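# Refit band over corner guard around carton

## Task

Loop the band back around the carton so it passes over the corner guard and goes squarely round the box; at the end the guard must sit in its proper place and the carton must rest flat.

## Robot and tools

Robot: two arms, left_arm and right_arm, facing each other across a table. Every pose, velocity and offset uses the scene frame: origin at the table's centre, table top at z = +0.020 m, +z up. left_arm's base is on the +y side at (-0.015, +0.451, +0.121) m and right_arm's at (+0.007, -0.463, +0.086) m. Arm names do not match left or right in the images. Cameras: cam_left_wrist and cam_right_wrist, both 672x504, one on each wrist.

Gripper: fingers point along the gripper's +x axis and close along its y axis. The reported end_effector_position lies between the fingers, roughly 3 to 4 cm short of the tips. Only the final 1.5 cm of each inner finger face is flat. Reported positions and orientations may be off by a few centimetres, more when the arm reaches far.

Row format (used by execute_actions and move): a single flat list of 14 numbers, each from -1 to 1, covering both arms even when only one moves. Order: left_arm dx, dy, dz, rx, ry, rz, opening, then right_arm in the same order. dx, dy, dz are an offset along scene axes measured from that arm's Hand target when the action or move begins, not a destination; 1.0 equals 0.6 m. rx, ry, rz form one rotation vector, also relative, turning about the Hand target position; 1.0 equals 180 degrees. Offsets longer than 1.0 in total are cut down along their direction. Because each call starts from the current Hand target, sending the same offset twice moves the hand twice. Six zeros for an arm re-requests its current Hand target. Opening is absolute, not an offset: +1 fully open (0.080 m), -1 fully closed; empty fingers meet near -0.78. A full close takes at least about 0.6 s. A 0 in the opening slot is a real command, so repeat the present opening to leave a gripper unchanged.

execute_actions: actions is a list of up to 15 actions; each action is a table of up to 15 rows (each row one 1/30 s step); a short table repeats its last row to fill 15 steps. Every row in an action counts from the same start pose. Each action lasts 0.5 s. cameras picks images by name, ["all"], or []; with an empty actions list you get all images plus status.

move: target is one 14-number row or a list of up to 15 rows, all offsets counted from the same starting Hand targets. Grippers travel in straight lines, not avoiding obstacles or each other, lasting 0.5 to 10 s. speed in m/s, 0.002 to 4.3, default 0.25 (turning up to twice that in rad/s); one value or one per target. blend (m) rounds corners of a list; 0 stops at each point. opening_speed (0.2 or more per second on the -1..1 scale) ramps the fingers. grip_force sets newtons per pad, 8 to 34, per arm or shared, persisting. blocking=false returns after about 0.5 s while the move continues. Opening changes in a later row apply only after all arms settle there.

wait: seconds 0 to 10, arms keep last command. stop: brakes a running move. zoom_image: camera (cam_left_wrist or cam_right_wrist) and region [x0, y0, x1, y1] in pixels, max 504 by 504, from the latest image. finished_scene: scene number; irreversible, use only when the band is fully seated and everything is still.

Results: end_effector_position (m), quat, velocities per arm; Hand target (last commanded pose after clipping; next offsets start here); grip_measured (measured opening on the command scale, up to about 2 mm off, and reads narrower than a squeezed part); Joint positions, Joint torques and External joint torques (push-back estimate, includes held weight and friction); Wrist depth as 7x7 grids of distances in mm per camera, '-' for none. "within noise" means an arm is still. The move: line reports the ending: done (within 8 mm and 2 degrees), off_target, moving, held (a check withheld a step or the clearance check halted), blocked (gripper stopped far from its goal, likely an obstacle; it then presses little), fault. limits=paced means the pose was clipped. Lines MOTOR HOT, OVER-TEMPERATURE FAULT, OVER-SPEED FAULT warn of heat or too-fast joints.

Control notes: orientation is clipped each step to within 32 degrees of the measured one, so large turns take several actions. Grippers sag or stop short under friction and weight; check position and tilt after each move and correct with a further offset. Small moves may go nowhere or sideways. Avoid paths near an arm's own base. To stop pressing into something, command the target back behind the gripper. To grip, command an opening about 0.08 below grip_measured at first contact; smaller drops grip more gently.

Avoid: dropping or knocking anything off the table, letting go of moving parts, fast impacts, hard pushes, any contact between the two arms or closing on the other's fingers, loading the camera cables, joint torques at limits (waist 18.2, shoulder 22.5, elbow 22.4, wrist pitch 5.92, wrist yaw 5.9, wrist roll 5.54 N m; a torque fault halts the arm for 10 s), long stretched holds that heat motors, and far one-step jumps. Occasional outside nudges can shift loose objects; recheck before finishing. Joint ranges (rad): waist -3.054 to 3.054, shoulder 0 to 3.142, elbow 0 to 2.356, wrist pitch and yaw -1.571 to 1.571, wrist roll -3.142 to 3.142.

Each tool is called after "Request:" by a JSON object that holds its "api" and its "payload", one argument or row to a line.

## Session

Request:
{"api": "execute_actions", "payload": {
  "actions": [],
  "cameras": ["all"]
}}

Scene clock: 0.00 s.
left_arm: end_effector_position=(+0.1425, +0.2705, +0.1839) grip_measured=+1.000 end_effector_quat_wxyz=(+0.794, +0.072, +0.272, -0.540) | right_arm: end_effector_position=(-0.1173, -0.1551, +0.3333) grip_measured=+1.000 end_effector_quat_wxyz=(+0.259, +0.129, +0.239, +0.927)
Joint positions: left_arm=[1.093 0.945 0.141 0.103 0.661 0.268 0.08] | right_arm=[-0.008 1.312 0.47 1.051 -0.987 0.715 0.08]
Joint velocities: within noise
Joint torques (N m): no reading
External joint torques (N m): no reading
Heat: left arm: hottest wrist pitch 37 °C (+0.0 °C/min); right arm: hottest shoulder 37 °C (+0.0 °C/min).
Wrist depth (mm): cam_left_wrist=[1943 1992 - 526 590 662 588 / 1613 1756 385 - 485 460 585 / 1520 309 337 351 368 177 192 / 261 278 295 313 318 165 160 / 239 251 261 278 220 180 162 / - 89 233 246 250 96 - / - 201 213 222 233 232 -] | cam_right_wrist=[- - 2753 - 3130 2856 523 / - - 3088 - 3462 - 544 / - 2568 2930 - 3130 4081 2787 / 2077 - 2332 2285 4155 2821 2156 / - - 1321 1873 2539 97 81 / - 75 1242 2484 2077 - 79 / - 2597 2484 2077 1718 391 74]
Hand target: left_arm +0.1437, +0.2698, +0.1862; +0.795, +0.073, +0.267, -0.540 | right_arm -0.1172, -0.1552, +0.3355; +0.259, +0.130, +0.236, +0.928
Tool commands: left_gripper/opening=+1.0 right_gripper/opening=+1.0

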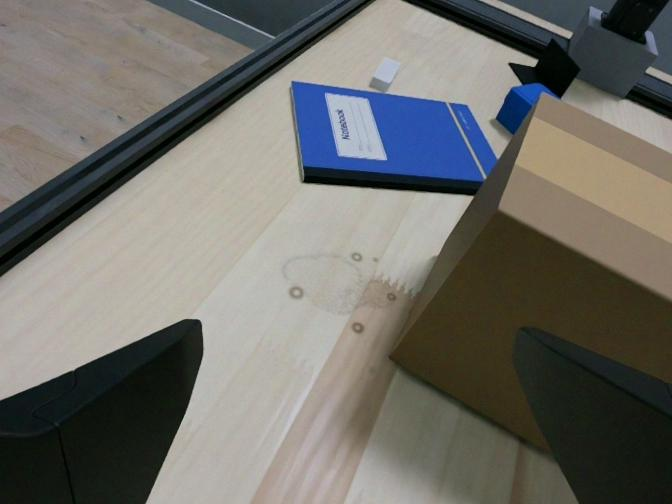

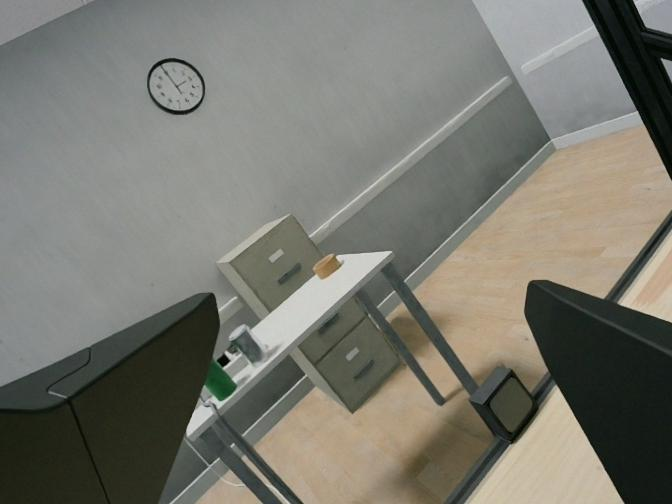

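Request:
{"api": "move", "payload": {
  "target": [-0.2895, -0.033, 0.406, 0.172, -0.0185, -0.146, 1, 0.195, -0.108, 0.1575, -0.246, -0.319, -0.194, 1],
  "speed": 0.4,
  "cameras": ["all"]
}}

Scene clock: 6.47 s.
left_arm: end_effector_position=(-0.0304, +0.2513, +0.4262) grip_measured=+1.000 end_effector_quat_wxyz=(+0.608, +0.357, +0.358, -0.612) | right_arm: end_effector_position=(+0.0003, -0.2205, +0.4276) grip_measured=+1.000 end_effector_quat_wxyz=(+0.612, -0.355, +0.354, +0.612)
Joint positions: left_arm=[-0.134 1.087 1.524 -1.498 -0.051 -0.098 0.08] | right_arm=[0.037 1.304 1.818 -1.564 0.022 0.036 0.08]
Joint torques (N m): left_arm=[-0.27 -1.2 7.12 0.95 -0.24 -0.12] | right_arm=[0.3 -2.49 6.36 0.82 0.09 0.11]
External joint torques (N m): left_arm=[-0.29 0.45 2.11 -0.12 -0.2 -0.12] | right_arm=[0.28 0.34 1.58 -0.27 0.08 0.1]
Heat: left arm: hottest wrist pitch 37 °C (+0.0 °C/min); right arm: hottest shoulder 37 °C (+0.0 °C/min).
Wrist depth (mm): cam_left_wrist=[529 - 535 544 541 541 559 / 511 360 521 517 528 534 549 / 494 359 356 360 363 514 522 / 480 478 362 380 493 500 506 / 470 476 474 476 477 487 488 / - 89 460 468 468 92 - / - 446 452 455 458 92 -] | cam_right_wrist=[531 528 419 416 419 507 501 / 523 512 511 507 498 502 491 / 512 510 500 498 490 - 480 / 501 481 495 487 481 490 477 / 496 491 479 477 474 97 82 / - 75 478 472 465 462 79 / - 84 466 467 460 459 74]
Hand target: left_arm -0.0301, +0.2500, +0.4299; +0.612, +0.354, +0.355, -0.612 | right_arm -0.0002, -0.2200, +0.4301; +0.612, -0.354, +0.354, +0.612
Off the commanded pose: left_arm 0.004 m, 1 deg | right_arm 0.003 m, 0 deg.
joint sent to its limit (right arm) — joint 4 (wrist pitch), lower limit. The joint targets still meet the commanded pose.
move: done

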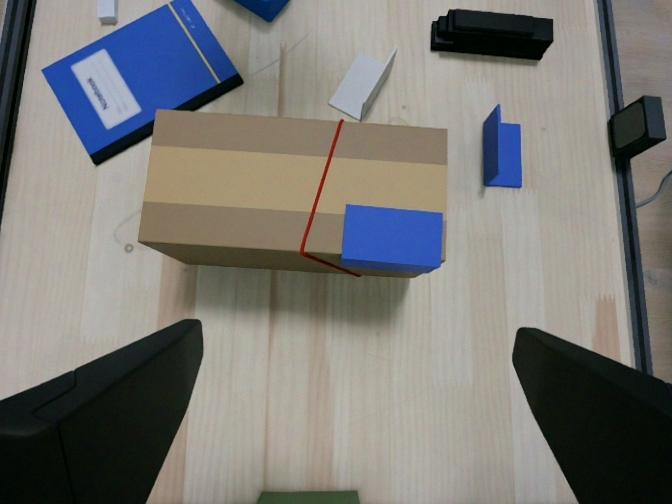

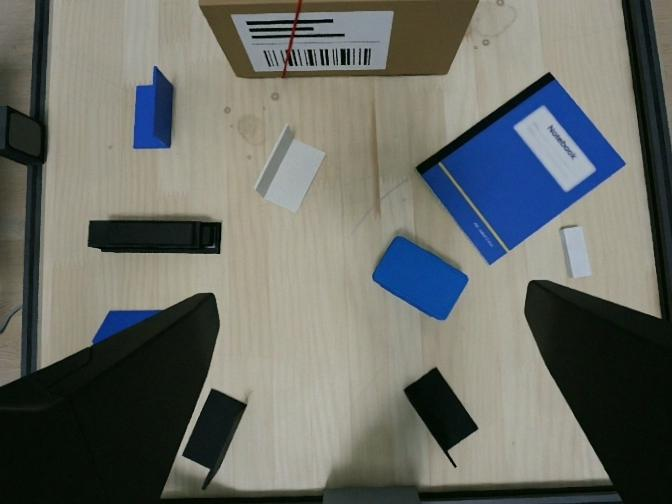

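Request:
{"api": "move", "payload": {
  "target": [0.060, -0.0433, -0.333, -0.0833, 0.0028, -0.0211, -0.3, -0.0607, 0.3617, -0.3002, 0.0833, -0.0028, -0.0211, -0.3],
  "speed": 0.3,
  "cameras": ["all"]
}}

Scene clock: 17.20 s.
left_arm: end_effector_position=(+0.0063, +0.2235, +0.2319) grip_measured=-0.297 end_effector_quat_wxyz=(+0.633, +0.279, +0.263, -0.673) | right_arm: end_effector_position=(-0.0354, -0.0052, +0.2474) grip_measured=-0.297 end_effector_quat_wxyz=(+0.673, -0.266, +0.282, +0.629)
Joint positions: left_arm=[0.207 0.747 0.44 -0.502 0.202 0.205 0.022] | right_arm=[0.136 1.73 1.305 -0.383 0.147 0.147 0.022]
Joint torques (N m): left_arm=[0.22 -1.14 5.96 1.63 0.28 0.18] | right_arm=[0.2 -6.22 7.47 1.41 0.18 0.13]
External joint torques (N m): left_arm=[0.22 -0.04 -0.47 0.29 0.19 0.18] | right_arm=[0.2 1.26 1.12 0.07 0.11 0.13]
Heat: left arm: hottest wrist pitch 38 °C (+3.5 °C/min); right arm: hottest shoulder 38 °C (+3.5 °C/min).
Wrist depth (mm): cam_left_wrist=[423 425 414 423 432 420 430 / - 192 196 196 199 201 389 / 176 177 179 181 185 187 192 / 162 163 167 166 168 163 171 / 283 206 184 185 178 188 297 / 271 281 72 274 - 287 284 / - - - 260 - - -] | cam_right_wrist=[398 383 197 196 196 196 194 / 366 191 187 185 182 180 180 / 342 - 174 172 170 170 168 / 320 205 188 199 202 211 218 / 305 298 - 278 86 289 287 / - - 60 277 75 - - / - - - 260 - - -]
Hand target: left_arm +0.0059, +0.2240, +0.2300; +0.631, +0.280, +0.263, -0.675 | right_arm -0.0365, -0.0030, +0.2497; +0.675, -0.262, +0.280, +0.630
Off the commanded pose: left_arm 0.002 m, 0 deg | right_arm 0.004 m, 1 deg.
move: done

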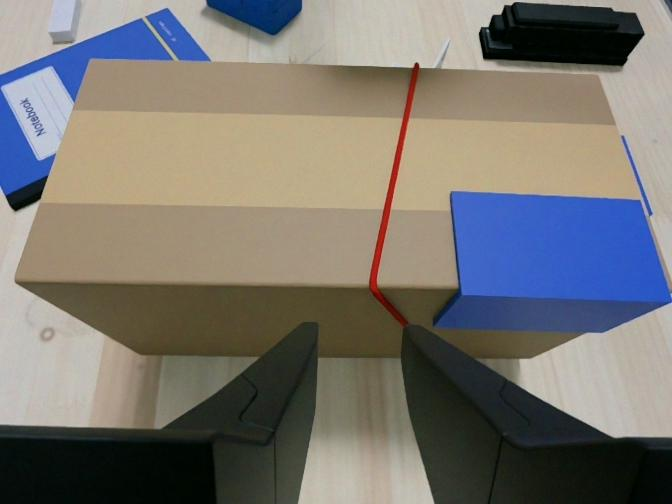

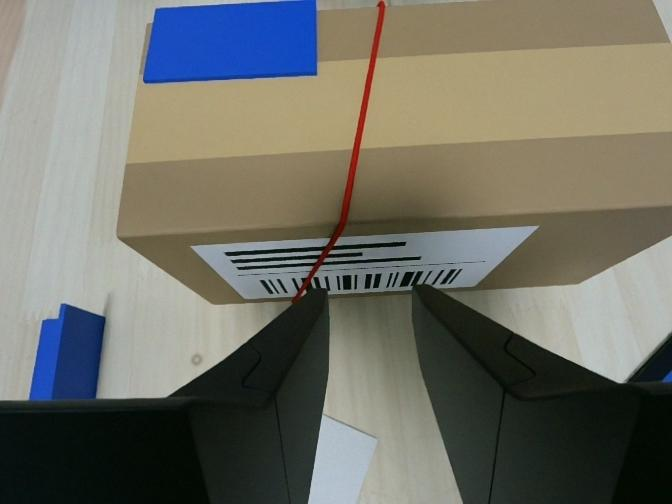

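Request:
{"api": "move", "payload": {
  "target": [-0.0162, -0.0368, -0.0567, 0, 0, -0.004, -0.3, -0.0063, 0.0607, -0.053, 0, 0, 0, -0.3],
  "speed": 0.1,
  "cameras": ["all"]
}}

Scene clock: 23.90 s.
left_arm: end_effector_position=(-0.0039, +0.2010, +0.1991) grip_measured=-0.297 end_effector_quat_wxyz=(+0.626, +0.280, +0.258, -0.681) | right_arm: end_effector_position=(-0.0404, +0.0298, +0.2149) grip_measured=-0.297 end_effector_quat_wxyz=(+0.673, -0.267, +0.283, +0.629)
Joint positions: left_arm=[0.121 0.912 0.347 -0.229 0.16 0.158 0.022] | right_arm=[0.136 1.89 1.374 -0.295 0.147 0.147 0.022]
Joint torques (N m): left_arm=[-0.37 -1.15 5.78 1.64 -0.14 -0.12] | right_arm=[-0.17 -6.84 8.02 1.39 0.08 0.02]
External joint torques (N m): left_arm=[-0.35 0.61 -0.38 0.31 -0.22 -0.12] | right_arm=[-0.17 1.73 1.74 0.04 0.01 0.02]
Heat: left arm: hottest wrist pitch 39 °C (+5.0 °C/min); right arm: hottest shoulder 39 °C (+5.0 °C/min).
Wrist depth (mm): cam_left_wrist=[364 362 372 378 382 173 377 / 151 152 154 155 156 159 161 / 138 139 140 141 143 145 148 / - 129 131 130 131 129 130 / 133 122 123 124 125 123 124 / 235 176 72 216 - 231 252 / - - - 231 - - -] | cam_right_wrist=[349 150 149 151 151 150 148 / 323 144 143 141 140 139 139 / 297 135 133 132 132 131 129 / 129 126 126 124 124 123 123 / 262 168 - 139 86 178 246 / 242 - 60 243 74 - - / - - - 231 - - -]
Hand target: left_arm -0.0038, +0.2020, +0.1960; +0.626, +0.281, +0.261, -0.679 | right_arm -0.0403, +0.0335, +0.2182; +0.675, -0.262, +0.280, +0.630
Off the commanded pose: left_arm 0.003 m, 1 deg | right_arm 0.005 m, 1 deg.
move: done

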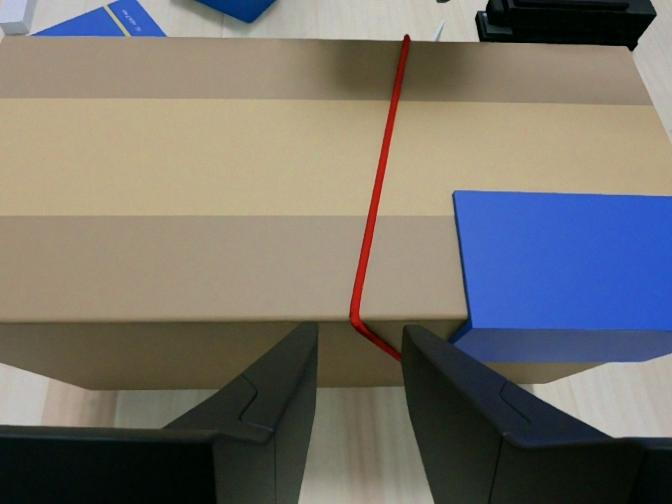

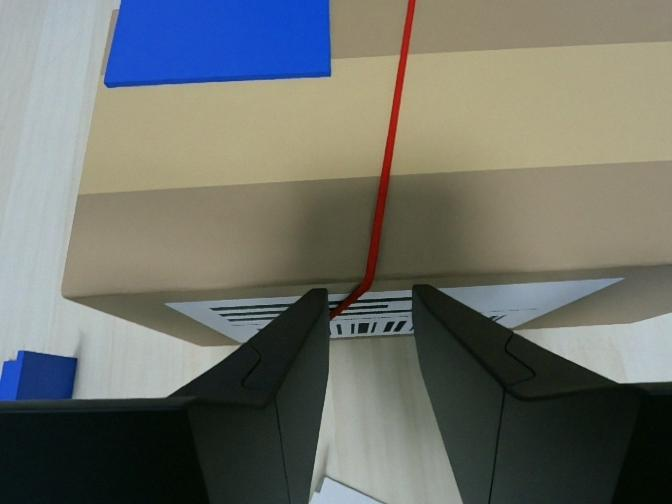

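Request:
{"api": "move", "payload": {
  "target": [
    [-0.0012, -0.02, -0.0142, 0, 0, 0, -0.3, 0.0012, 0.0218, -0.0198, 0, 0, 0, -0.3],
    [-0.0012, -0.02, -0.0142, 0, 0, 0, -1, 0.0012, 0.0218, -0.0198, 0, 0, 0, -1],
    [0.0006, 0.0085, 0.0283, 0, 0, 0, -1, -0.0003, 0.0003, 0.0099, 0, 0, 0, -1]
  ],
  "speed": [0.04, 0.04, 0.06],
  "opening_speed": 1.0,
  "cameras": ["all"]
}}

Scene clock: 31.70 s.
left_arm: end_effector_position=(-0.0059, +0.2114, +0.2023) grip_measured=-0.770 end_effector_quat_wxyz=(+0.620, +0.288, +0.274, -0.677) | right_arm: end_effector_position=(-0.0395, +0.0346, +0.2182) grip_measured=-0.772 end_effector_quat_wxyz=(+0.673, -0.267, +0.283, +0.629)
Joint positions: left_arm=[0.118 0.866 0.37 -0.336 0.159 0.153 0] | right_arm=[0.132 1.903 1.407 -0.314 0.144 0.144 0]
Joint torques (N m): left_arm=[0.68 -2.76 9.1 1.15 0.03 0.18] | right_arm=[0.3 -8.75 6.25 1.16 0.17 0.12]
External joint torques (N m): left_arm=[0.66 -1.19 2.86 -0.16 -0.04 0.18] | right_arm=[0.38 0.02 -0.13 -0.2 0.09 0.11]
Heat: left arm: hottest wrist pitch 39 °C (+3.8 °C/min); right arm: hottest shoulder 40 °C (+5.7 °C/min).
Wrist depth (mm): cam_left_wrist=[161 162 165 167 170 173 373 / 147 149 151 154 155 157 163 / 137 138 140 141 143 142 151 / - 129 132 131 131 133 135 / 185 167 168 137 161 161 267 / 241 244 - 73 256 254 256 / - - - - - - -] | cam_right_wrist=[352 155 152 155 153 153 152 / 326 146 146 145 142 142 142 / 300 138 135 137 136 133 132 / 133 130 129 - 125 125 124 / 264 145 146 88 142 188 212 / - 256 - - - - 246 / - - - - - - -]
Hand target: left_arm -0.0034, +0.2071, +0.2130; +0.626, +0.281, +0.261, -0.678 | right_arm -0.0406, +0.0336, +0.2240; +0.675, -0.262, +0.280, +0.630
Off the commanded pose: left_arm 0.012 m, 2 deg | right_arm 0.006 m, 1 deg.
move: off_target (left_arm)

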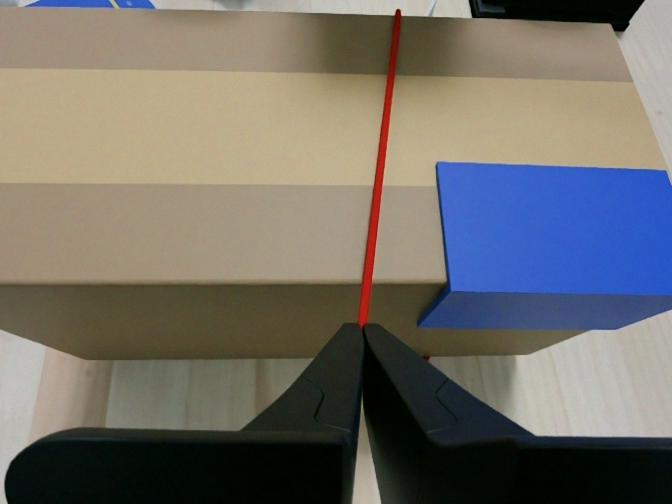

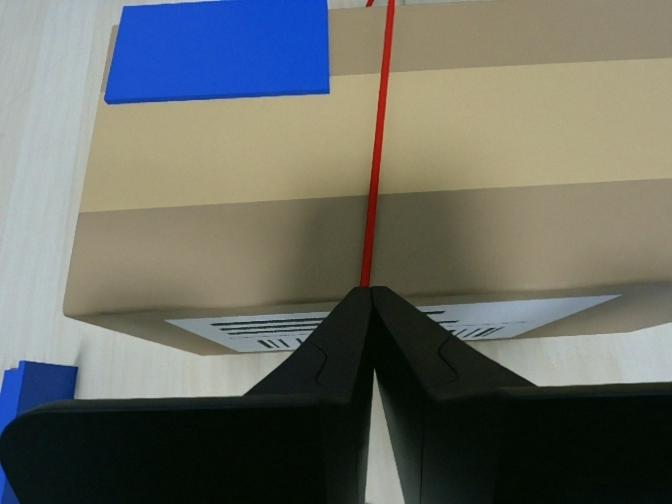

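Request:
{"api": "zoom_image", "payload": {
  "camera": "cam_right_wrist",
  "region": [270, 220, 470, 370]
}}

Request:
{"api": "zoom_image", "payload": {
  "camera": "cam_left_wrist",
  "region": [240, 180, 660, 420]
}}

Scaled by 2.520.

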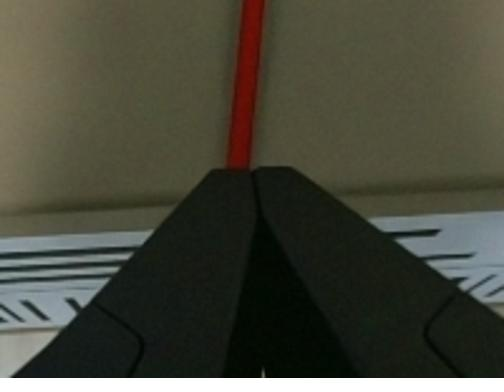

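Scaled by 1.200.

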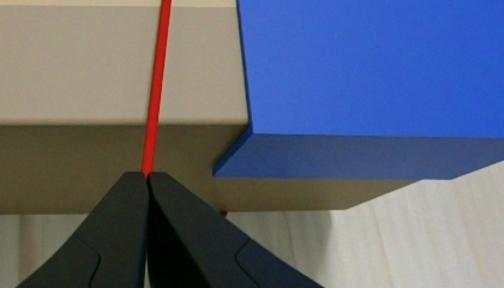

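Request:
{"api": "move", "payload": {
  "target": [
    [0, 0, 0, 0, 0, 0, -1, -0.001, 0, 0, 0, 0, 0, -0.3],
    [0, 0, 0, 0, 0, 0, -1, -0.001, 0.0257, -0.0333, 0, 0, 0, -0.3]
  ],
  "speed": [0.05, 0.05],
  "opening_speed": 1.2,
  "cameras": ["cam_right_wrist"]
}}

Request:
{"api": "zoom_image", "payload": {
  "camera": "cam_right_wrist",
  "region": [270, 240, 470, 390]
}}

Scene clock: 37.23 s.
left_arm: end_effector_position=(-0.0059, +0.2114, +0.2024) grip_measured=-0.770 end_effector_quat_wxyz=(+0.620, +0.288, +0.274, -0.677) | right_arm: end_effector_position=(-0.0418, +0.0465, +0.2068) grip_measured=-0.303 end_effector_quat_wxyz=(+0.675, -0.262, +0.279, +0.631)
Joint positions: left_arm=[0.118 0.866 0.37 -0.336 0.159 0.153 0] | right_arm=[0.134 1.953 1.42 -0.262 0.145 0.145 0.021]
Joint torques (N m): left_arm=[0.71 -2.77 9.11 1.13 0.04 0.2] | right_arm=[-0.2 -6.41 7.36 1.29 0.04 -0.03]
External joint torques (N m): left_arm=[0.69 -1.21 2.83 -0.18 -0.04 0.2] | right_arm=[-0.25 2.59 1.09 -0.07 -0.03 -0.03]
Heat: left arm: hottest wrist pitch 39 °C (+3.2 °C/min); right arm: hottest shoulder 42 °C (+8.1 °C/min).
Wrist depth (mm): cam_left_wrist=[163 163 164 165 169 174 373 / 148 149 151 153 155 157 163 / 136 138 140 141 143 148 151 / - 130 132 132 131 131 132 / 185 167 168 137 161 161 270 / 240 243 - 73 255 254 255 / - - - - - - -] | cam_right_wrist=[346 144 143 142 143 142 140 / 318 135 134 134 134 131 132 / 290 128 125 123 123 123 121 / - 117 118 118 115 114 114 / - 113 112 109 95 109 112 / - - - 232 79 - - / - - - 223 - - -]
Hand target: left_arm -0.0034, +0.2071, +0.2130; +0.627, +0.281, +0.261, -0.679 | right_arm -0.0412, +0.0490, +0.2040; +0.675, -0.262, +0.280, +0.630
Off the commanded pose: left_arm 0.012 m, 2 deg | right_arm 0.004 m, 0 deg.
move: off_target (left_arm)
Images, in order (width x height): cam_right_wrist 672x504.

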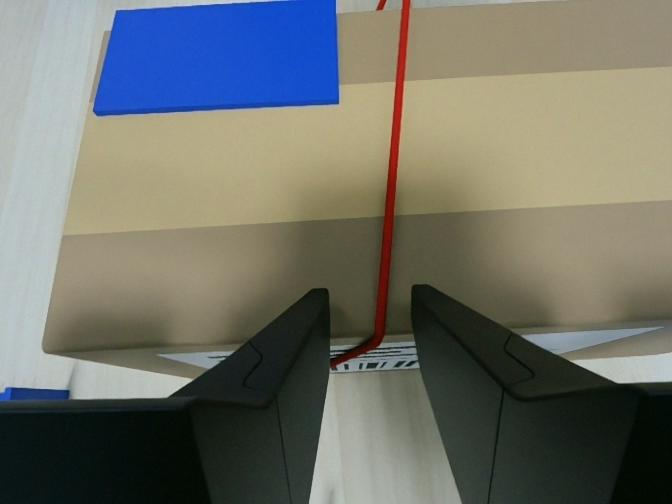

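Scaled by 2.520.

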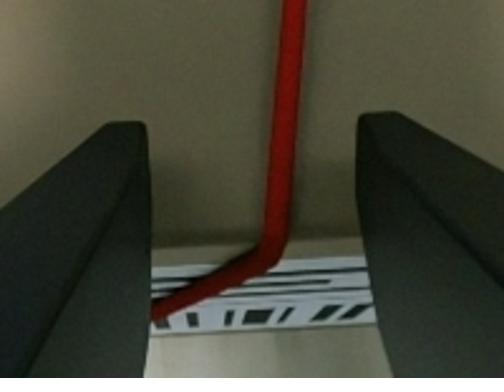

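Request:
{"api": "move", "payload": {
  "target": [
    [0, 0, 0, 0, 0, 0, -1, 0.001, -0.0063, -0.0083, 0, 0, 0, -0.3],
    [0, 0, 0, 0, 0, 0, -1, 0.001, -0.0063, -0.0083, 0, 0, 0, -1]
  ],
  "speed": [0.04, 0.05],
  "opening_speed": 1.2,
  "cameras": ["cam_right_wrist"]
}}

Request:
{"api": "zoom_image", "payload": {
  "camera": "cam_right_wrist",
  "region": [270, 240, 470, 390]
}}

Scene clock: 42.17 s.
left_arm: end_effector_position=(-0.0059, +0.2114, +0.2024) grip_measured=-0.770 end_effector_quat_wxyz=(+0.620, +0.288, +0.274, -0.677) | right_arm: end_effector_position=(-0.0411, +0.0479, +0.2059) grip_measured=-0.769 end_effector_quat_wxyz=(+0.677, -0.256, +0.275, +0.633)
Joint positions: left_arm=[0.118 0.866 0.37 -0.336 0.159 0.153 0] | right_arm=[0.132 1.954 1.407 -0.234 0.146 0.145 0]
Joint torques (N m): left_arm=[0.66 -2.78 9.17 1.12 0.04 0.18] | right_arm=[-0.08 -7.17 5.09 1.07 0.01 -0.02]
External joint torques (N m): left_arm=[0.66 -1.24 2.97 -0.17 -0.03 0.18] | right_arm=[-0.08 1.81 -1.15 -0.28 -0.06 -0.02]
Heat: left arm: hottest wrist pitch 39 °C (+2.8 °C/min); right arm: hottest shoulder 43 °C (+8.5 °C/min).
Wrist depth (mm): cam_left_wrist=[161 162 164 167 167 173 373 / 148 149 151 153 155 157 163 / 136 138 140 141 144 144 151 / - 129 132 131 131 - 135 / 186 167 169 137 161 203 267 / 240 245 - 73 255 255 256 / - - - - - - -] | cam_right_wrist=[355 147 146 149 146 144 143 / 324 136 136 133 134 133 134 / 131 128 126 124 125 124 122 / - 120 118 116 115 115 114 / - 110 112 89 108 110 121 / - 132 - - - - 236 / - - - - - - -]
Hand target: left_arm -0.0034, +0.2070, +0.2130; +0.626, +0.281, +0.261, -0.679 | right_arm -0.0406, +0.0453, +0.1990; +0.675, -0.262, +0.280, +0.630
Off the commanded pose: left_arm 0.012 m, 2 deg | right_arm 0.007 m, 1 deg.
move: off_target (left_arm)
Images, in order (width x height): cam_right_wrist 672x504.

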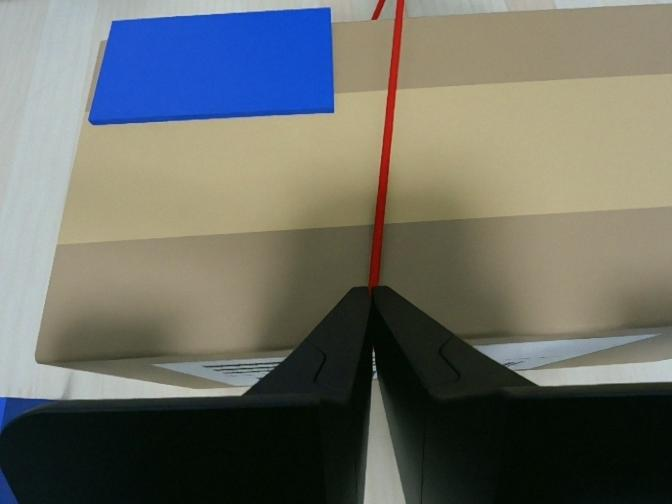

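Scaled by 2.520.

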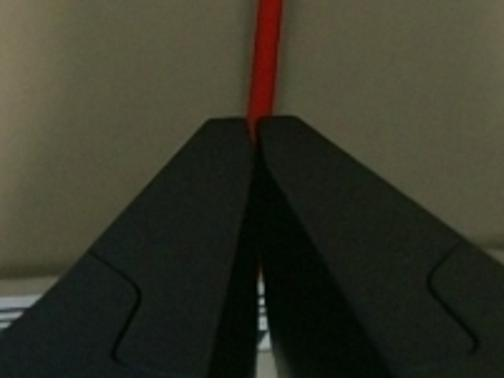

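Request:
{"api": "move", "payload": {
  "target": [
    [0, 0, 0.002, 0, 0, 0, -1, -0.0013, -0.0193, 0.0433, 0, 0, 0, -1],
    [-0.0998, 0.0067, 0.002, 0, 0, 0, -1, -0.0486, -0.0161, 0.0433, 0, 0, 0, -1]
  ],
  "speed": 0.06,
  "blend": [0.003, 0],
  "cameras": ["all"]
}}

Scene clock: 52.03 s.
left_arm: end_effector_position=(-0.0619, +0.2146, +0.2075) grip_measured=-0.770 end_effector_quat_wxyz=(+0.624, +0.288, +0.265, -0.677) | right_arm: end_effector_position=(-0.0677, +0.0337, +0.2187) grip_measured=-0.770 end_effector_quat_wxyz=(+0.673, -0.267, +0.283, +0.628)
Joint positions: left_arm=[-0.302 0.851 0.378 -0.34 -0.14 -0.145 0] | right_arm=[0.203 1.919 1.432 -0.333 0.193 0.196 0]
Joint torques (N m): left_arm=[-0.53 -1.33 8.9 1.23 -0.22 -0.14] | right_arm=[0.4 -7.83 8.06 0.86 0.22 0.12]
External joint torques (N m): left_arm=[-0.52 0.24 2.53 -0.12 -0.15 -0.14] | right_arm=[0.44 1 1.76 -0.47 0.13 0.12]
Heat: left arm: hottest wrist pitch 39 °C (+2.3 °C/min); right arm: hottest shoulder 45 °C (+9.2 °C/min).
Wrist depth (mm): cam_left_wrist=[172 176 178 179 179 380 390 / 160 161 161 162 164 350 353 / 147 147 148 151 147 311 324 / 135 136 138 133 134 292 299 / 183 165 167 129 155 271 278 / 250 251 - 73 259 257 259 / - - - - - - -] | cam_right_wrist=[348 345 153 149 151 154 151 / 325 317 145 142 143 141 141 / 302 296 - 135 135 132 131 / 282 131 127 126 125 124 125 / 265 261 158 89 130 204 228 / - - - - - - 246 / - - - - - - -]
Hand target: left_arm -0.0633, +0.2110, +0.2142; +0.627, +0.281, +0.261, -0.678 | right_arm -0.0698, +0.0356, +0.2250; +0.675, -0.262, +0.280, +0.630
Off the commanded pose: left_arm 0.008 m, 1 deg | right_arm 0.007 m, 1 deg.
move: done; blend cut to 0 m at target 1

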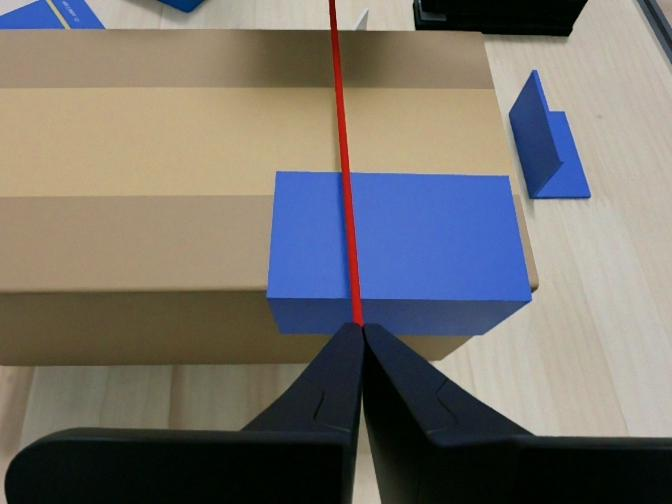

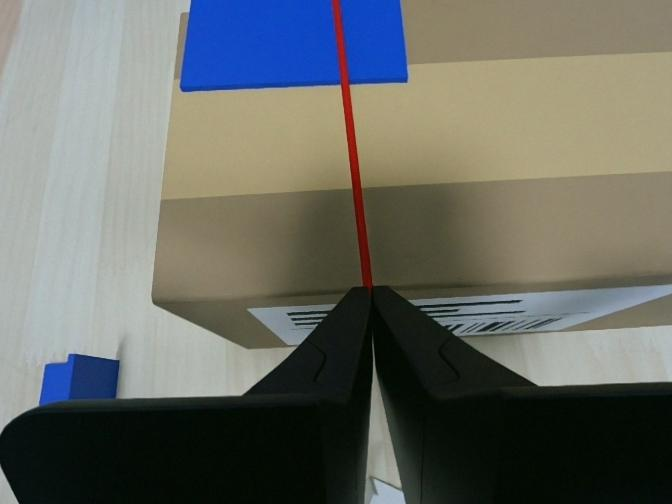

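Request:
{"api": "move", "payload": {
  "target": [-0.003, -0.0142, -0.0345, 0, 0, 0, -1, -0.0042, 0.024, -0.0275, 0, 0, 0, -1],
  "speed": 0.05,
  "cameras": ["all"]
}}

Request:
{"api": "zoom_image", "payload": {
  "camera": "cam_left_wrist",
  "region": [240, 180, 600, 400]
}}

Request:
{"api": "zoom_image", "payload": {
  "camera": "cam_right_wrist",
  "region": [120, 220, 480, 400]
}}

Scene clock: 59.80 s.
left_arm: end_effector_position=(-0.0658, +0.2013, +0.1964) grip_measured=-0.770 end_effector_quat_wxyz=(+0.626, +0.279, +0.259, -0.680) | right_arm: end_effector_position=(-0.0698, +0.0448, +0.2073) grip_measured=-0.770 end_effector_quat_wxyz=(+0.674, -0.268, +0.283, +0.628)
Joint positions: left_arm=[-0.302 0.945 0.347 -0.193 -0.141 -0.145 0] | right_arm=[0.203 1.972 1.46 -0.308 0.196 0.196 0]
Joint torques (N m): left_arm=[-0.05 -1.48 5.7 1.46 -0.12 -0.03] | right_arm=[0.25 -6.49 8.3 1.79 0.1 0.09]
External joint torques (N m): left_arm=[-0.06 0.43 -0.44 0.11 -0.05 -0.03] | right_arm=[0.27 2.58 2.09 0.48 0 0.09]
Heat: left arm: hottest wrist pitch 39 °C (+2.0 °C/min); right arm: hottest shoulder 45 °C (+8.0 °C/min).
Wrist depth (mm): cam_left_wrist=[360 164 166 163 166 370 383 / 147 148 150 151 152 344 348 / 135 135 139 138 141 144 317 / 124 127 125 126 125 133 291 / 118 119 118 114 118 259 268 / 234 234 - 73 176 250 249 / - - - - - - -] | cam_right_wrist=[335 332 138 138 140 140 140 / 310 309 132 132 132 129 131 / 290 128 123 122 122 122 121 / 272 120 117 116 114 114 114 / 256 249 113 89 111 127 176 / - 245 - - - - 237 / - - - - - - -]
Hand target: left_arm -0.0651, +0.2026, +0.1934; +0.626, +0.281, +0.261, -0.678 | right_arm -0.0722, +0.0500, +0.2085; +0.675, -0.262, +0.280, +0.630
Off the commanded pose: left_arm 0.003 m, 0 deg | right_arm 0.006 m, 1 deg.
move: done

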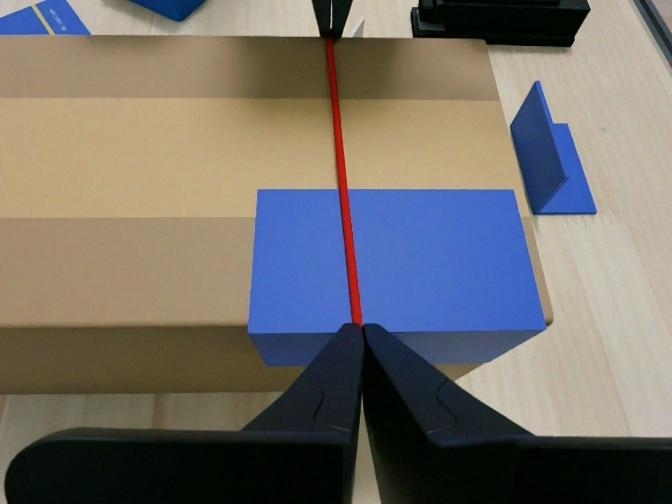

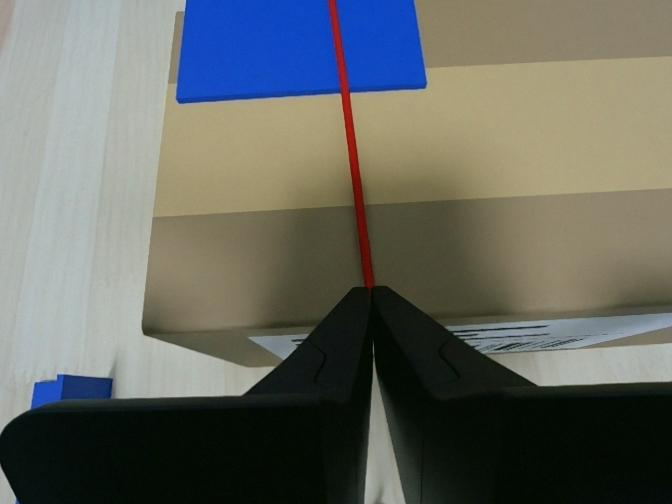

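Scaled by 1.400.

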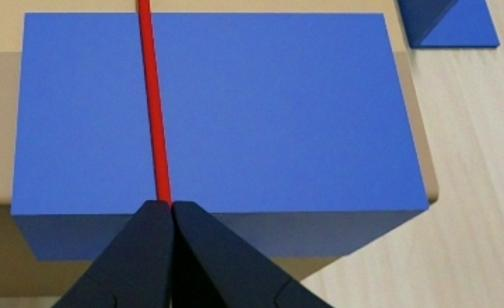

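Scaled by 1.400.

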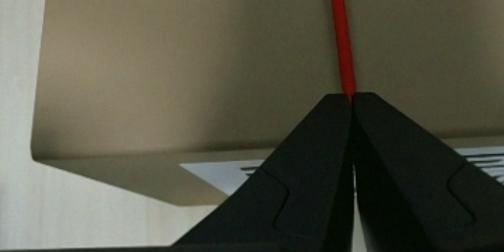

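Request:
{"api": "move", "payload": {
  "target": [
    [0.0017, -0.0075, -0.0033, 0, 0, 0, -1, 0, 0.0033, -0.0033, 0, 0, 0, -1],
    [0.0017, -0.0075, -0.0033, 0, 0, 0, -0.64, 0, 0.0033, -0.0033, 0, 0, 0, -0.62]
  ],
  "speed": [0.03, 0.03],
  "opening_speed": 0.3,
  "cameras": ["all"]
}}

Request:
{"api": "zoom_image", "payload": {
  "camera": "cam_left_wrist",
  "region": [240, 220, 600, 400]
}}

Request:
{"api": "zoom_image", "payload": {
  "camera": "cam_right_wrist",
  "region": [120, 220, 480, 400]
}}

Scene clock: 71.83 s.
left_arm: end_effector_position=(-0.0652, +0.1981, +0.1940) grip_measured=-0.644 end_effector_quat_wxyz=(+0.627, +0.279, +0.261, -0.680) | right_arm: end_effector_position=(-0.0708, +0.0495, +0.2076) grip_measured=-0.625 end_effector_quat_wxyz=(+0.675, -0.263, +0.280, +0.630)
Joint positions: left_arm=[-0.293 0.971 0.347 -0.168 -0.134 -0.141 0.006] | right_arm=[0.203 1.985 1.471 -0.295 0.196 0.196 0.007]
Joint torques (N m): left_arm=[0.48 -1.08 5.93 1.82 0 0.19] | right_arm=[0.13 -6.75 7.61 1.26 0.08 0.07]
External joint torques (N m): left_arm=[0.48 0.91 -0.1 0.5 0.07 0.19] | right_arm=[0.13 2.59 1.23 -0.11 -0.02 0.07]
Heat: left arm: hottest wrist pitch 41 °C (+3.0 °C/min); right arm: hottest shoulder 45 °C (+8.0 °C/min).
Wrist depth (mm): cam_left_wrist=[362 160 163 158 162 368 382 / 144 145 149 148 149 337 345 / 134 133 136 137 139 137 315 / 122 124 123 120 122 127 287 / 114 115 115 114 113 119 265 / 213 178 - 73 65 248 248 / - - - - - - -] | cam_right_wrist=[342 340 140 140 143 142 141 / 314 309 133 132 131 132 132 / 293 130 124 123 124 123 122 / 274 121 118 117 115 115 - / 257 113 111 98 86 111 124 / - 245 - - - - - / - - - - - - -]
Hand target: left_arm -0.0641, +0.1981, +0.1915; +0.626, +0.281, +0.261, -0.679 | right_arm -0.0722, +0.0520, +0.2065; +0.675, -0.262, +0.280, +0.630
Off the commanded pose: left_arm 0.003 m, 0 deg | right_arm 0.003 m, 0 deg.
move: done

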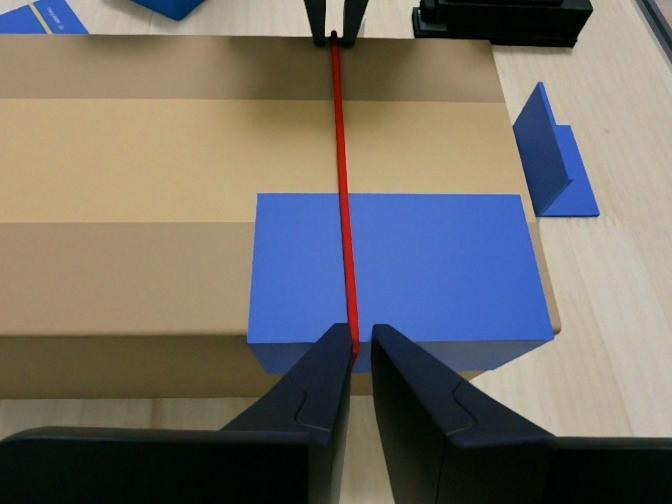

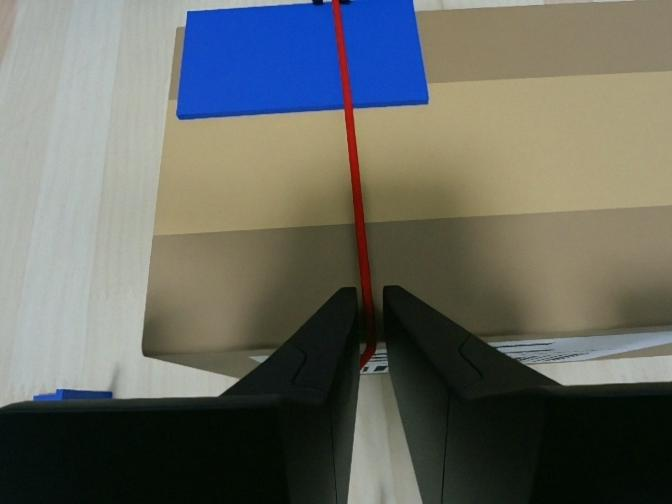

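Scaled by 1.400.

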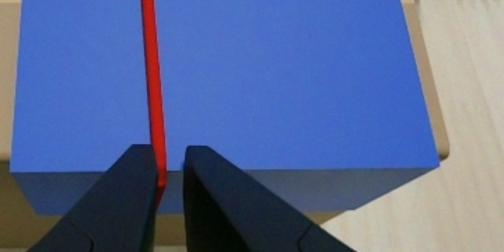

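Scaled by 1.400.

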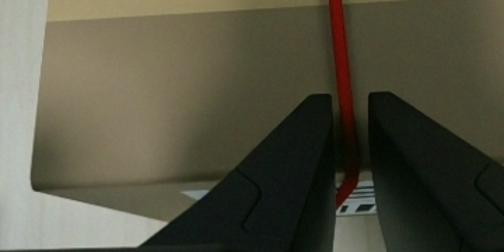

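Request:
{"api": "move", "payload": {
  "target": [
    [0.0025, 0.002, 0.003, 0, 0, 0, -0.64, 0, -0.002, 0.003, 0, 0, 0, -0.62],
    [0.0055, 0.05, 0.06, 0, 0, 0, -0.64, -0.003, -0.05, 0.06, 0, 0, 0, -0.62]
  ],
  "speed": [0.03, 0.08],
  "blend": [0.001, 0],
  "cameras": ["all"]
}}

Request:
{"api": "zoom_image", "payload": {
  "camera": "cam_left_wrist",
  "region": [180, 0, 600, 400]
}}

Request:
{"api": "zoom_image", "payload": {
  "camera": "cam_right_wrist",
  "region": [120, 0, 480, 360]
}}

Scene clock: 74.73 s.
left_arm: end_effector_position=(-0.0602, +0.2312, +0.2188) grip_measured=-0.643 end_effector_quat_wxyz=(+0.622, +0.292, +0.267, -0.676) | right_arm: end_effector_position=(-0.0734, +0.0238, +0.2380) grip_measured=-0.623 end_effector_quat_wxyz=(+0.674, -0.266, +0.282, +0.629)
Joint positions: left_arm=[-0.323 0.743 0.401 -0.484 -0.152 -0.159 0.006] | right_arm=[0.222 1.871 1.444 -0.392 0.206 0.21 0.007]
Joint torques (N m): left_arm=[-0.35 -1.78 8.9 1.26 -0.3 -0.14] | right_arm=[0.34 -8.54 5.95 1.14 0.2 0.13]
External joint torques (N m): left_arm=[-0.34 -0.71 2.47 -0.07 -0.23 -0.14] | right_arm=[0.38 0.03 -0.48 -0.21 0.1 0.12]
Heat: left arm: hottest wrist pitch 41 °C (+3.0 °C/min); right arm: hottest shoulder 45 °C (+7.0 °C/min).
Wrist depth (mm): cam_left_wrist=[188 191 393 194 193 390 405 / 177 174 176 177 178 358 366 / 160 161 161 155 - 333 336 / 153 154 154 152 156 303 312 / 226 228 232 184 241 285 287 / 261 266 - 73 86 271 269 / - - - - - - -] | cam_right_wrist=[380 376 182 179 373 180 182 / 349 349 169 170 167 167 166 / 328 325 160 157 158 - 155 / 306 303 150 148 148 149 148 / 287 287 181 89 170 260 270 / 274 - - - - - - / - - - - - - -]
Hand target: left_arm -0.0608, +0.2281, +0.2274; +0.626, +0.281, +0.261, -0.678 | right_arm -0.0740, +0.0220, +0.2425; +0.675, -0.262, +0.280, +0.630
Off the commanded pose: left_arm 0.009 m, 2 deg | right_arm 0.005 m, 1 deg.
move: off_target (left_arm)

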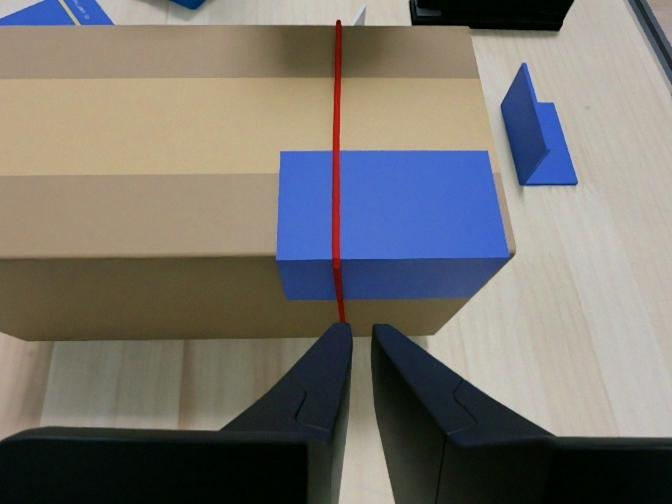

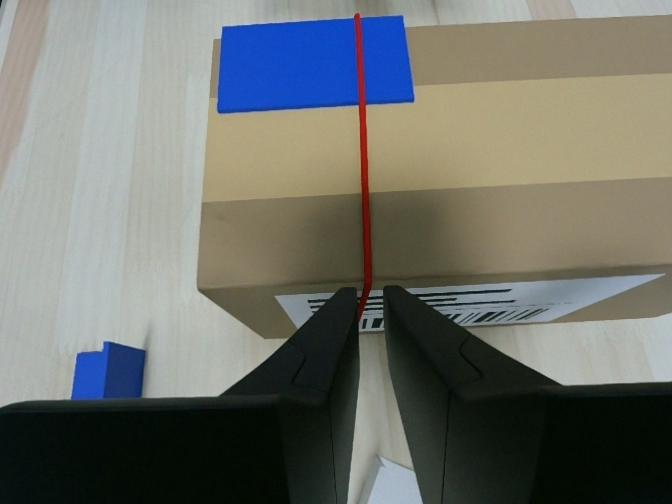

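Scaled by 1.200.

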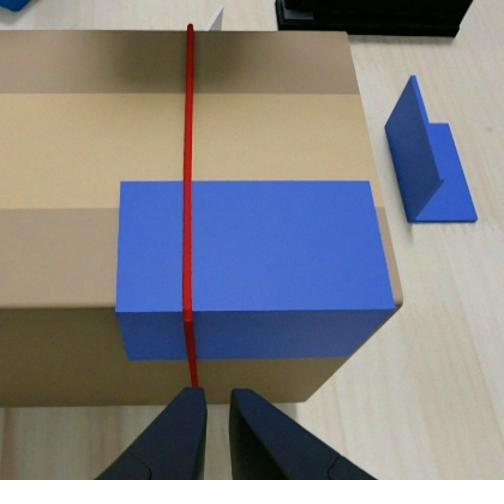

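Scaled by 1.400.

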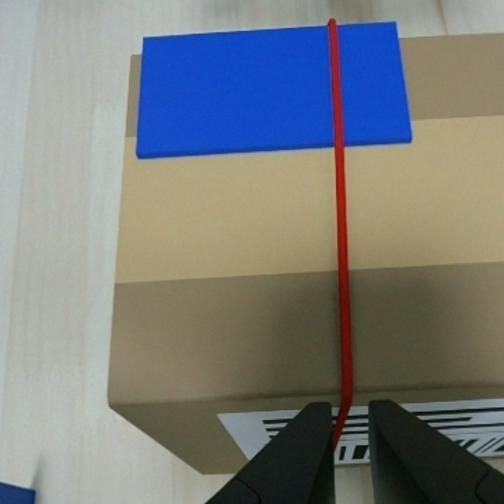

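Request:
{"api": "move", "payload": {
  "target": [
    [0, 0, 0, 0, 0, 0, -0.64, 0.0085, 0.1017, 0.0075, 0, 0, 0, -0.4],
    [0.0047, 0, 0, 0, 0, 0, -0.5, 0.0105, 0.1347, -0.0415, 0, 0, 0, -0.4]
  ],
  "speed": [0.2, 0.07],
  "blend": [0.004, 0],
  "opening_speed": 1.5,
  "cameras": ["cam_right_wrist"]
}}

Request:
{"api": "zoom_image", "payload": {
  "camera": "cam_right_wrist",
  "region": [260, 240, 480, 400]
}}

Scene clock: 89.60 s.
left_arm: end_effector_position=(-0.0570, +0.2309, +0.2197) grip_measured=-0.504 end_effector_quat_wxyz=(+0.626, +0.290, +0.267, -0.673) | right_arm: end_effector_position=(-0.0680, +0.0995, +0.2148) grip_measured=-0.403 end_effector_quat_wxyz=(+0.674, -0.267, +0.283, +0.628)
Joint positions: left_arm=[-0.307 0.737 0.401 -0.486 -0.149 -0.154 0.012] | right_arm=[0.175 2.172 1.79 -0.433 0.175 0.176 0.017]
Joint torques (N m): left_arm=[0.27 -1.73 8.73 1.27 0.11 0.19] | right_arm=[-0.32 -8.37 8.19 1.39 -0.02 -0.06]
External joint torques (N m): left_arm=[0.29 -0.69 2.35 -0.04 0.18 0.19] | right_arm=[-0.22 2.14 1.8 0.05 -0.11 -0.06]
Heat: left arm: hottest wrist pitch 41 °C (+2.0 °C/min); right arm: hottest shoulder 49 °C (+9.1 °C/min).
Wrist depth (mm): cam_left_wrist=[192 193 194 189 190 396 407 / 178 176 177 173 179 351 371 / 161 161 163 162 165 323 337 / 154 155 156 151 153 306 313 / 228 231 230 181 236 286 290 / 262 266 - 73 - 273 271 / - - - - - - -] | cam_right_wrist=[337 336 332 330 326 325 323 / 315 311 309 310 307 301 303 / 292 287 123 120 124 125 124 / 274 271 118 117 117 117 118 / 258 116 114 109 89 112 110 / - - - 105 92 - - / - - - 100 - - -]
Hand target: left_arm -0.0579, +0.2281, +0.2274; +0.626, +0.281, +0.261, -0.679 | right_arm -0.0678, +0.1028, +0.2176; +0.675, -0.262, +0.280, +0.630
Off the commanded pose: left_arm 0.008 m, 1 deg | right_arm 0.004 m, 1 deg.
move: done
Images, in order (width x height): cam_right_wrist 672x504.

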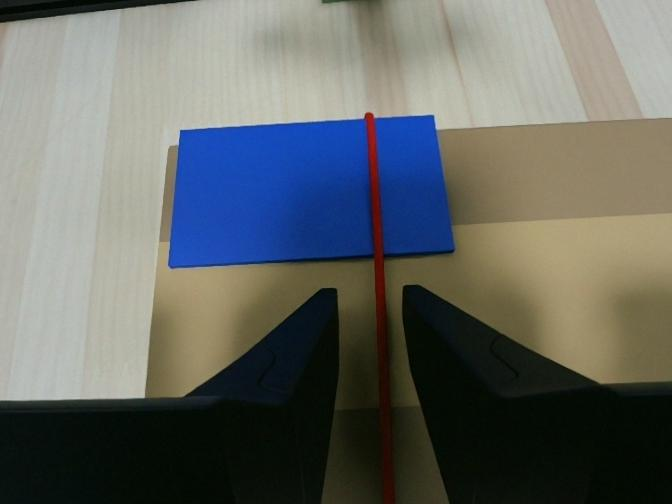

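Scaled by 2.291.

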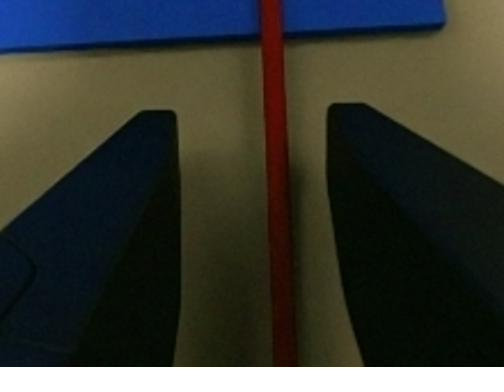

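Request:
{"api": "move", "payload": {
  "target": [
    [0, 0, 0, 0, 0, 0, -0.5, 0.002, 0.002, -0.006, 0, 0, 0, -0.4],
    [0, 0, 0, 0, 0, 0, -0.5, 0.002, 0.002, -0.006, 0, 0, 0, -1],
    [0, 0, 0, 0, 0, 0, -0.5, 0.002, 0.012, 0.0948, 0, 0, 0, -1],
    [-0.001, -0.086, -0.0323, 0, 0, 0, -0.5, 0.002, 0.012, 0.0948, 0, 0, 0, -1]
  ],
  "speed": [0.04, 0.04, 0.07, 0.09],
  "opening_speed": 1.5,
  "cameras": ["all"]
}}

Request:
{"api": "zoom_image", "payload": {
  "camera": "cam_left_wrist",
  "region": [260, 220, 460, 400]
}}

Request:
{"api": "zoom_image", "payload": {
  "camera": "cam_right_wrist",
  "region": [160, 60, 520, 320]
}}

Scene clock: 96.27 s.
left_arm: end_effector_position=(-0.0576, +0.1814, +0.2022) grip_measured=-0.503 end_effector_quat_wxyz=(+0.626, +0.287, +0.266, -0.675) | right_arm: end_effector_position=(-0.0672, +0.1045, +0.2564) grip_measured=-0.769 end_effector_quat_wxyz=(+0.669, -0.281, +0.292, +0.623)
Joint positions: left_arm=[-0.226 1.049 0.426 -0.185 -0.092 -0.096 0.012] | right_arm=[0.17 2.212 2.041 -0.679 0.17 0.172 0]
Joint torques (N m): left_arm=[0.27 -1.84 8.5 1.63 0.15 0.2] | right_arm=[-0.26 -10.16 10.03 1.71 0.07 -0.04]
External joint torques (N m): left_arm=[0.29 0.68 2.36 0.28 0.19 0.19] | right_arm=[-0.26 0.57 3.65 0.4 -0.02 -0.04]
Heat: left arm: hottest wrist pitch 42 °C (+3.0 °C/min); right arm: hottest shoulder 49 °C (+7.1 °C/min).
Wrist depth (mm): cam_left_wrist=[349 361 366 80 81 366 378 / 151 152 153 149 154 289 347 / 137 140 141 142 144 143 319 / - 131 133 127 129 136 292 / - 124 122 119 122 - 273 / 139 116 115 73 75 114 253 / - - - 230 - - -] | cam_right_wrist=[362 360 110 353 108 354 358 / 344 344 342 121 141 336 336 / 326 323 324 144 320 319 163 / 308 308 154 154 155 156 155 / 293 292 149 89 87 148 148 / 285 284 - - - - - / - - - - - - -]
Hand target: left_arm -0.0586, +0.1765, +0.2081; +0.626, +0.281, +0.261, -0.679 | right_arm -0.0667, +0.1100, +0.2745; +0.675, -0.262, +0.280, +0.630
Off the commanded pose: left_arm 0.008 m, 1 deg | right_arm 0.019 m, 3 deg.
move: off_target (right_arm)

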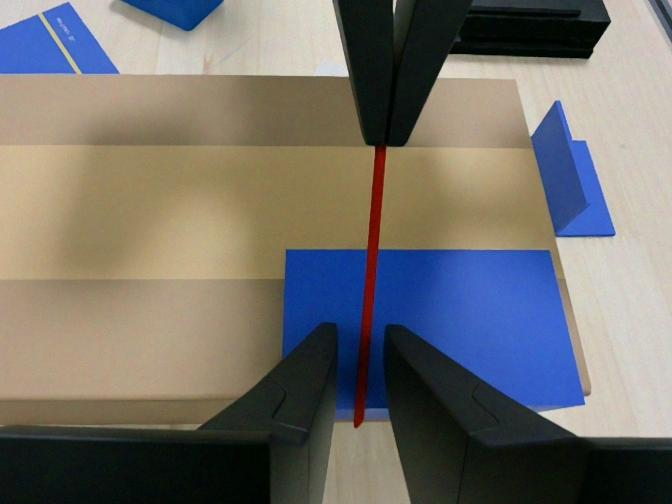

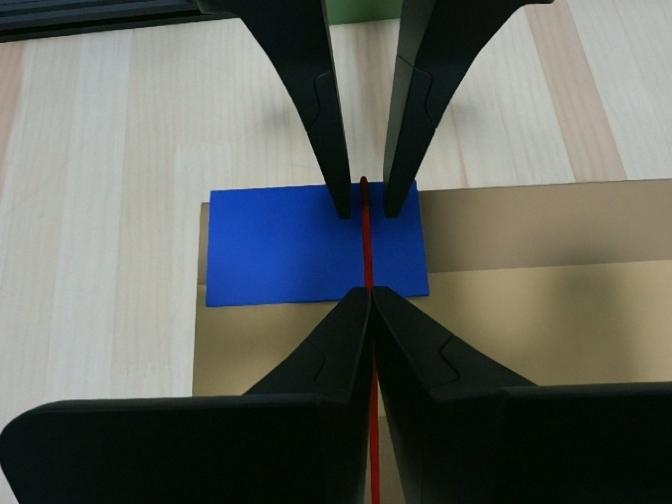

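Scaled by 2.520.

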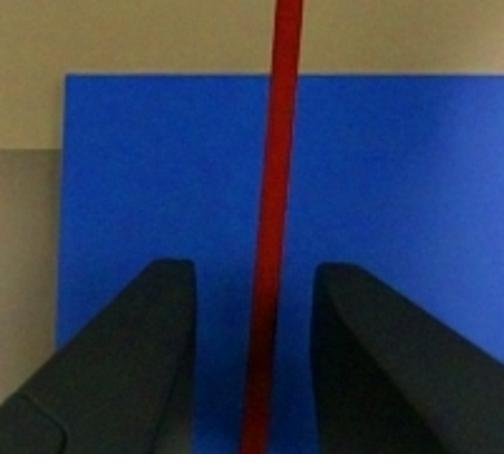

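Scaled by 1.400.

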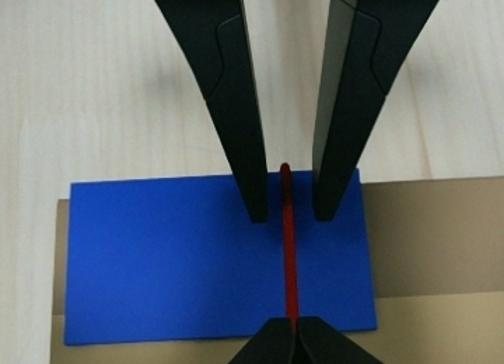

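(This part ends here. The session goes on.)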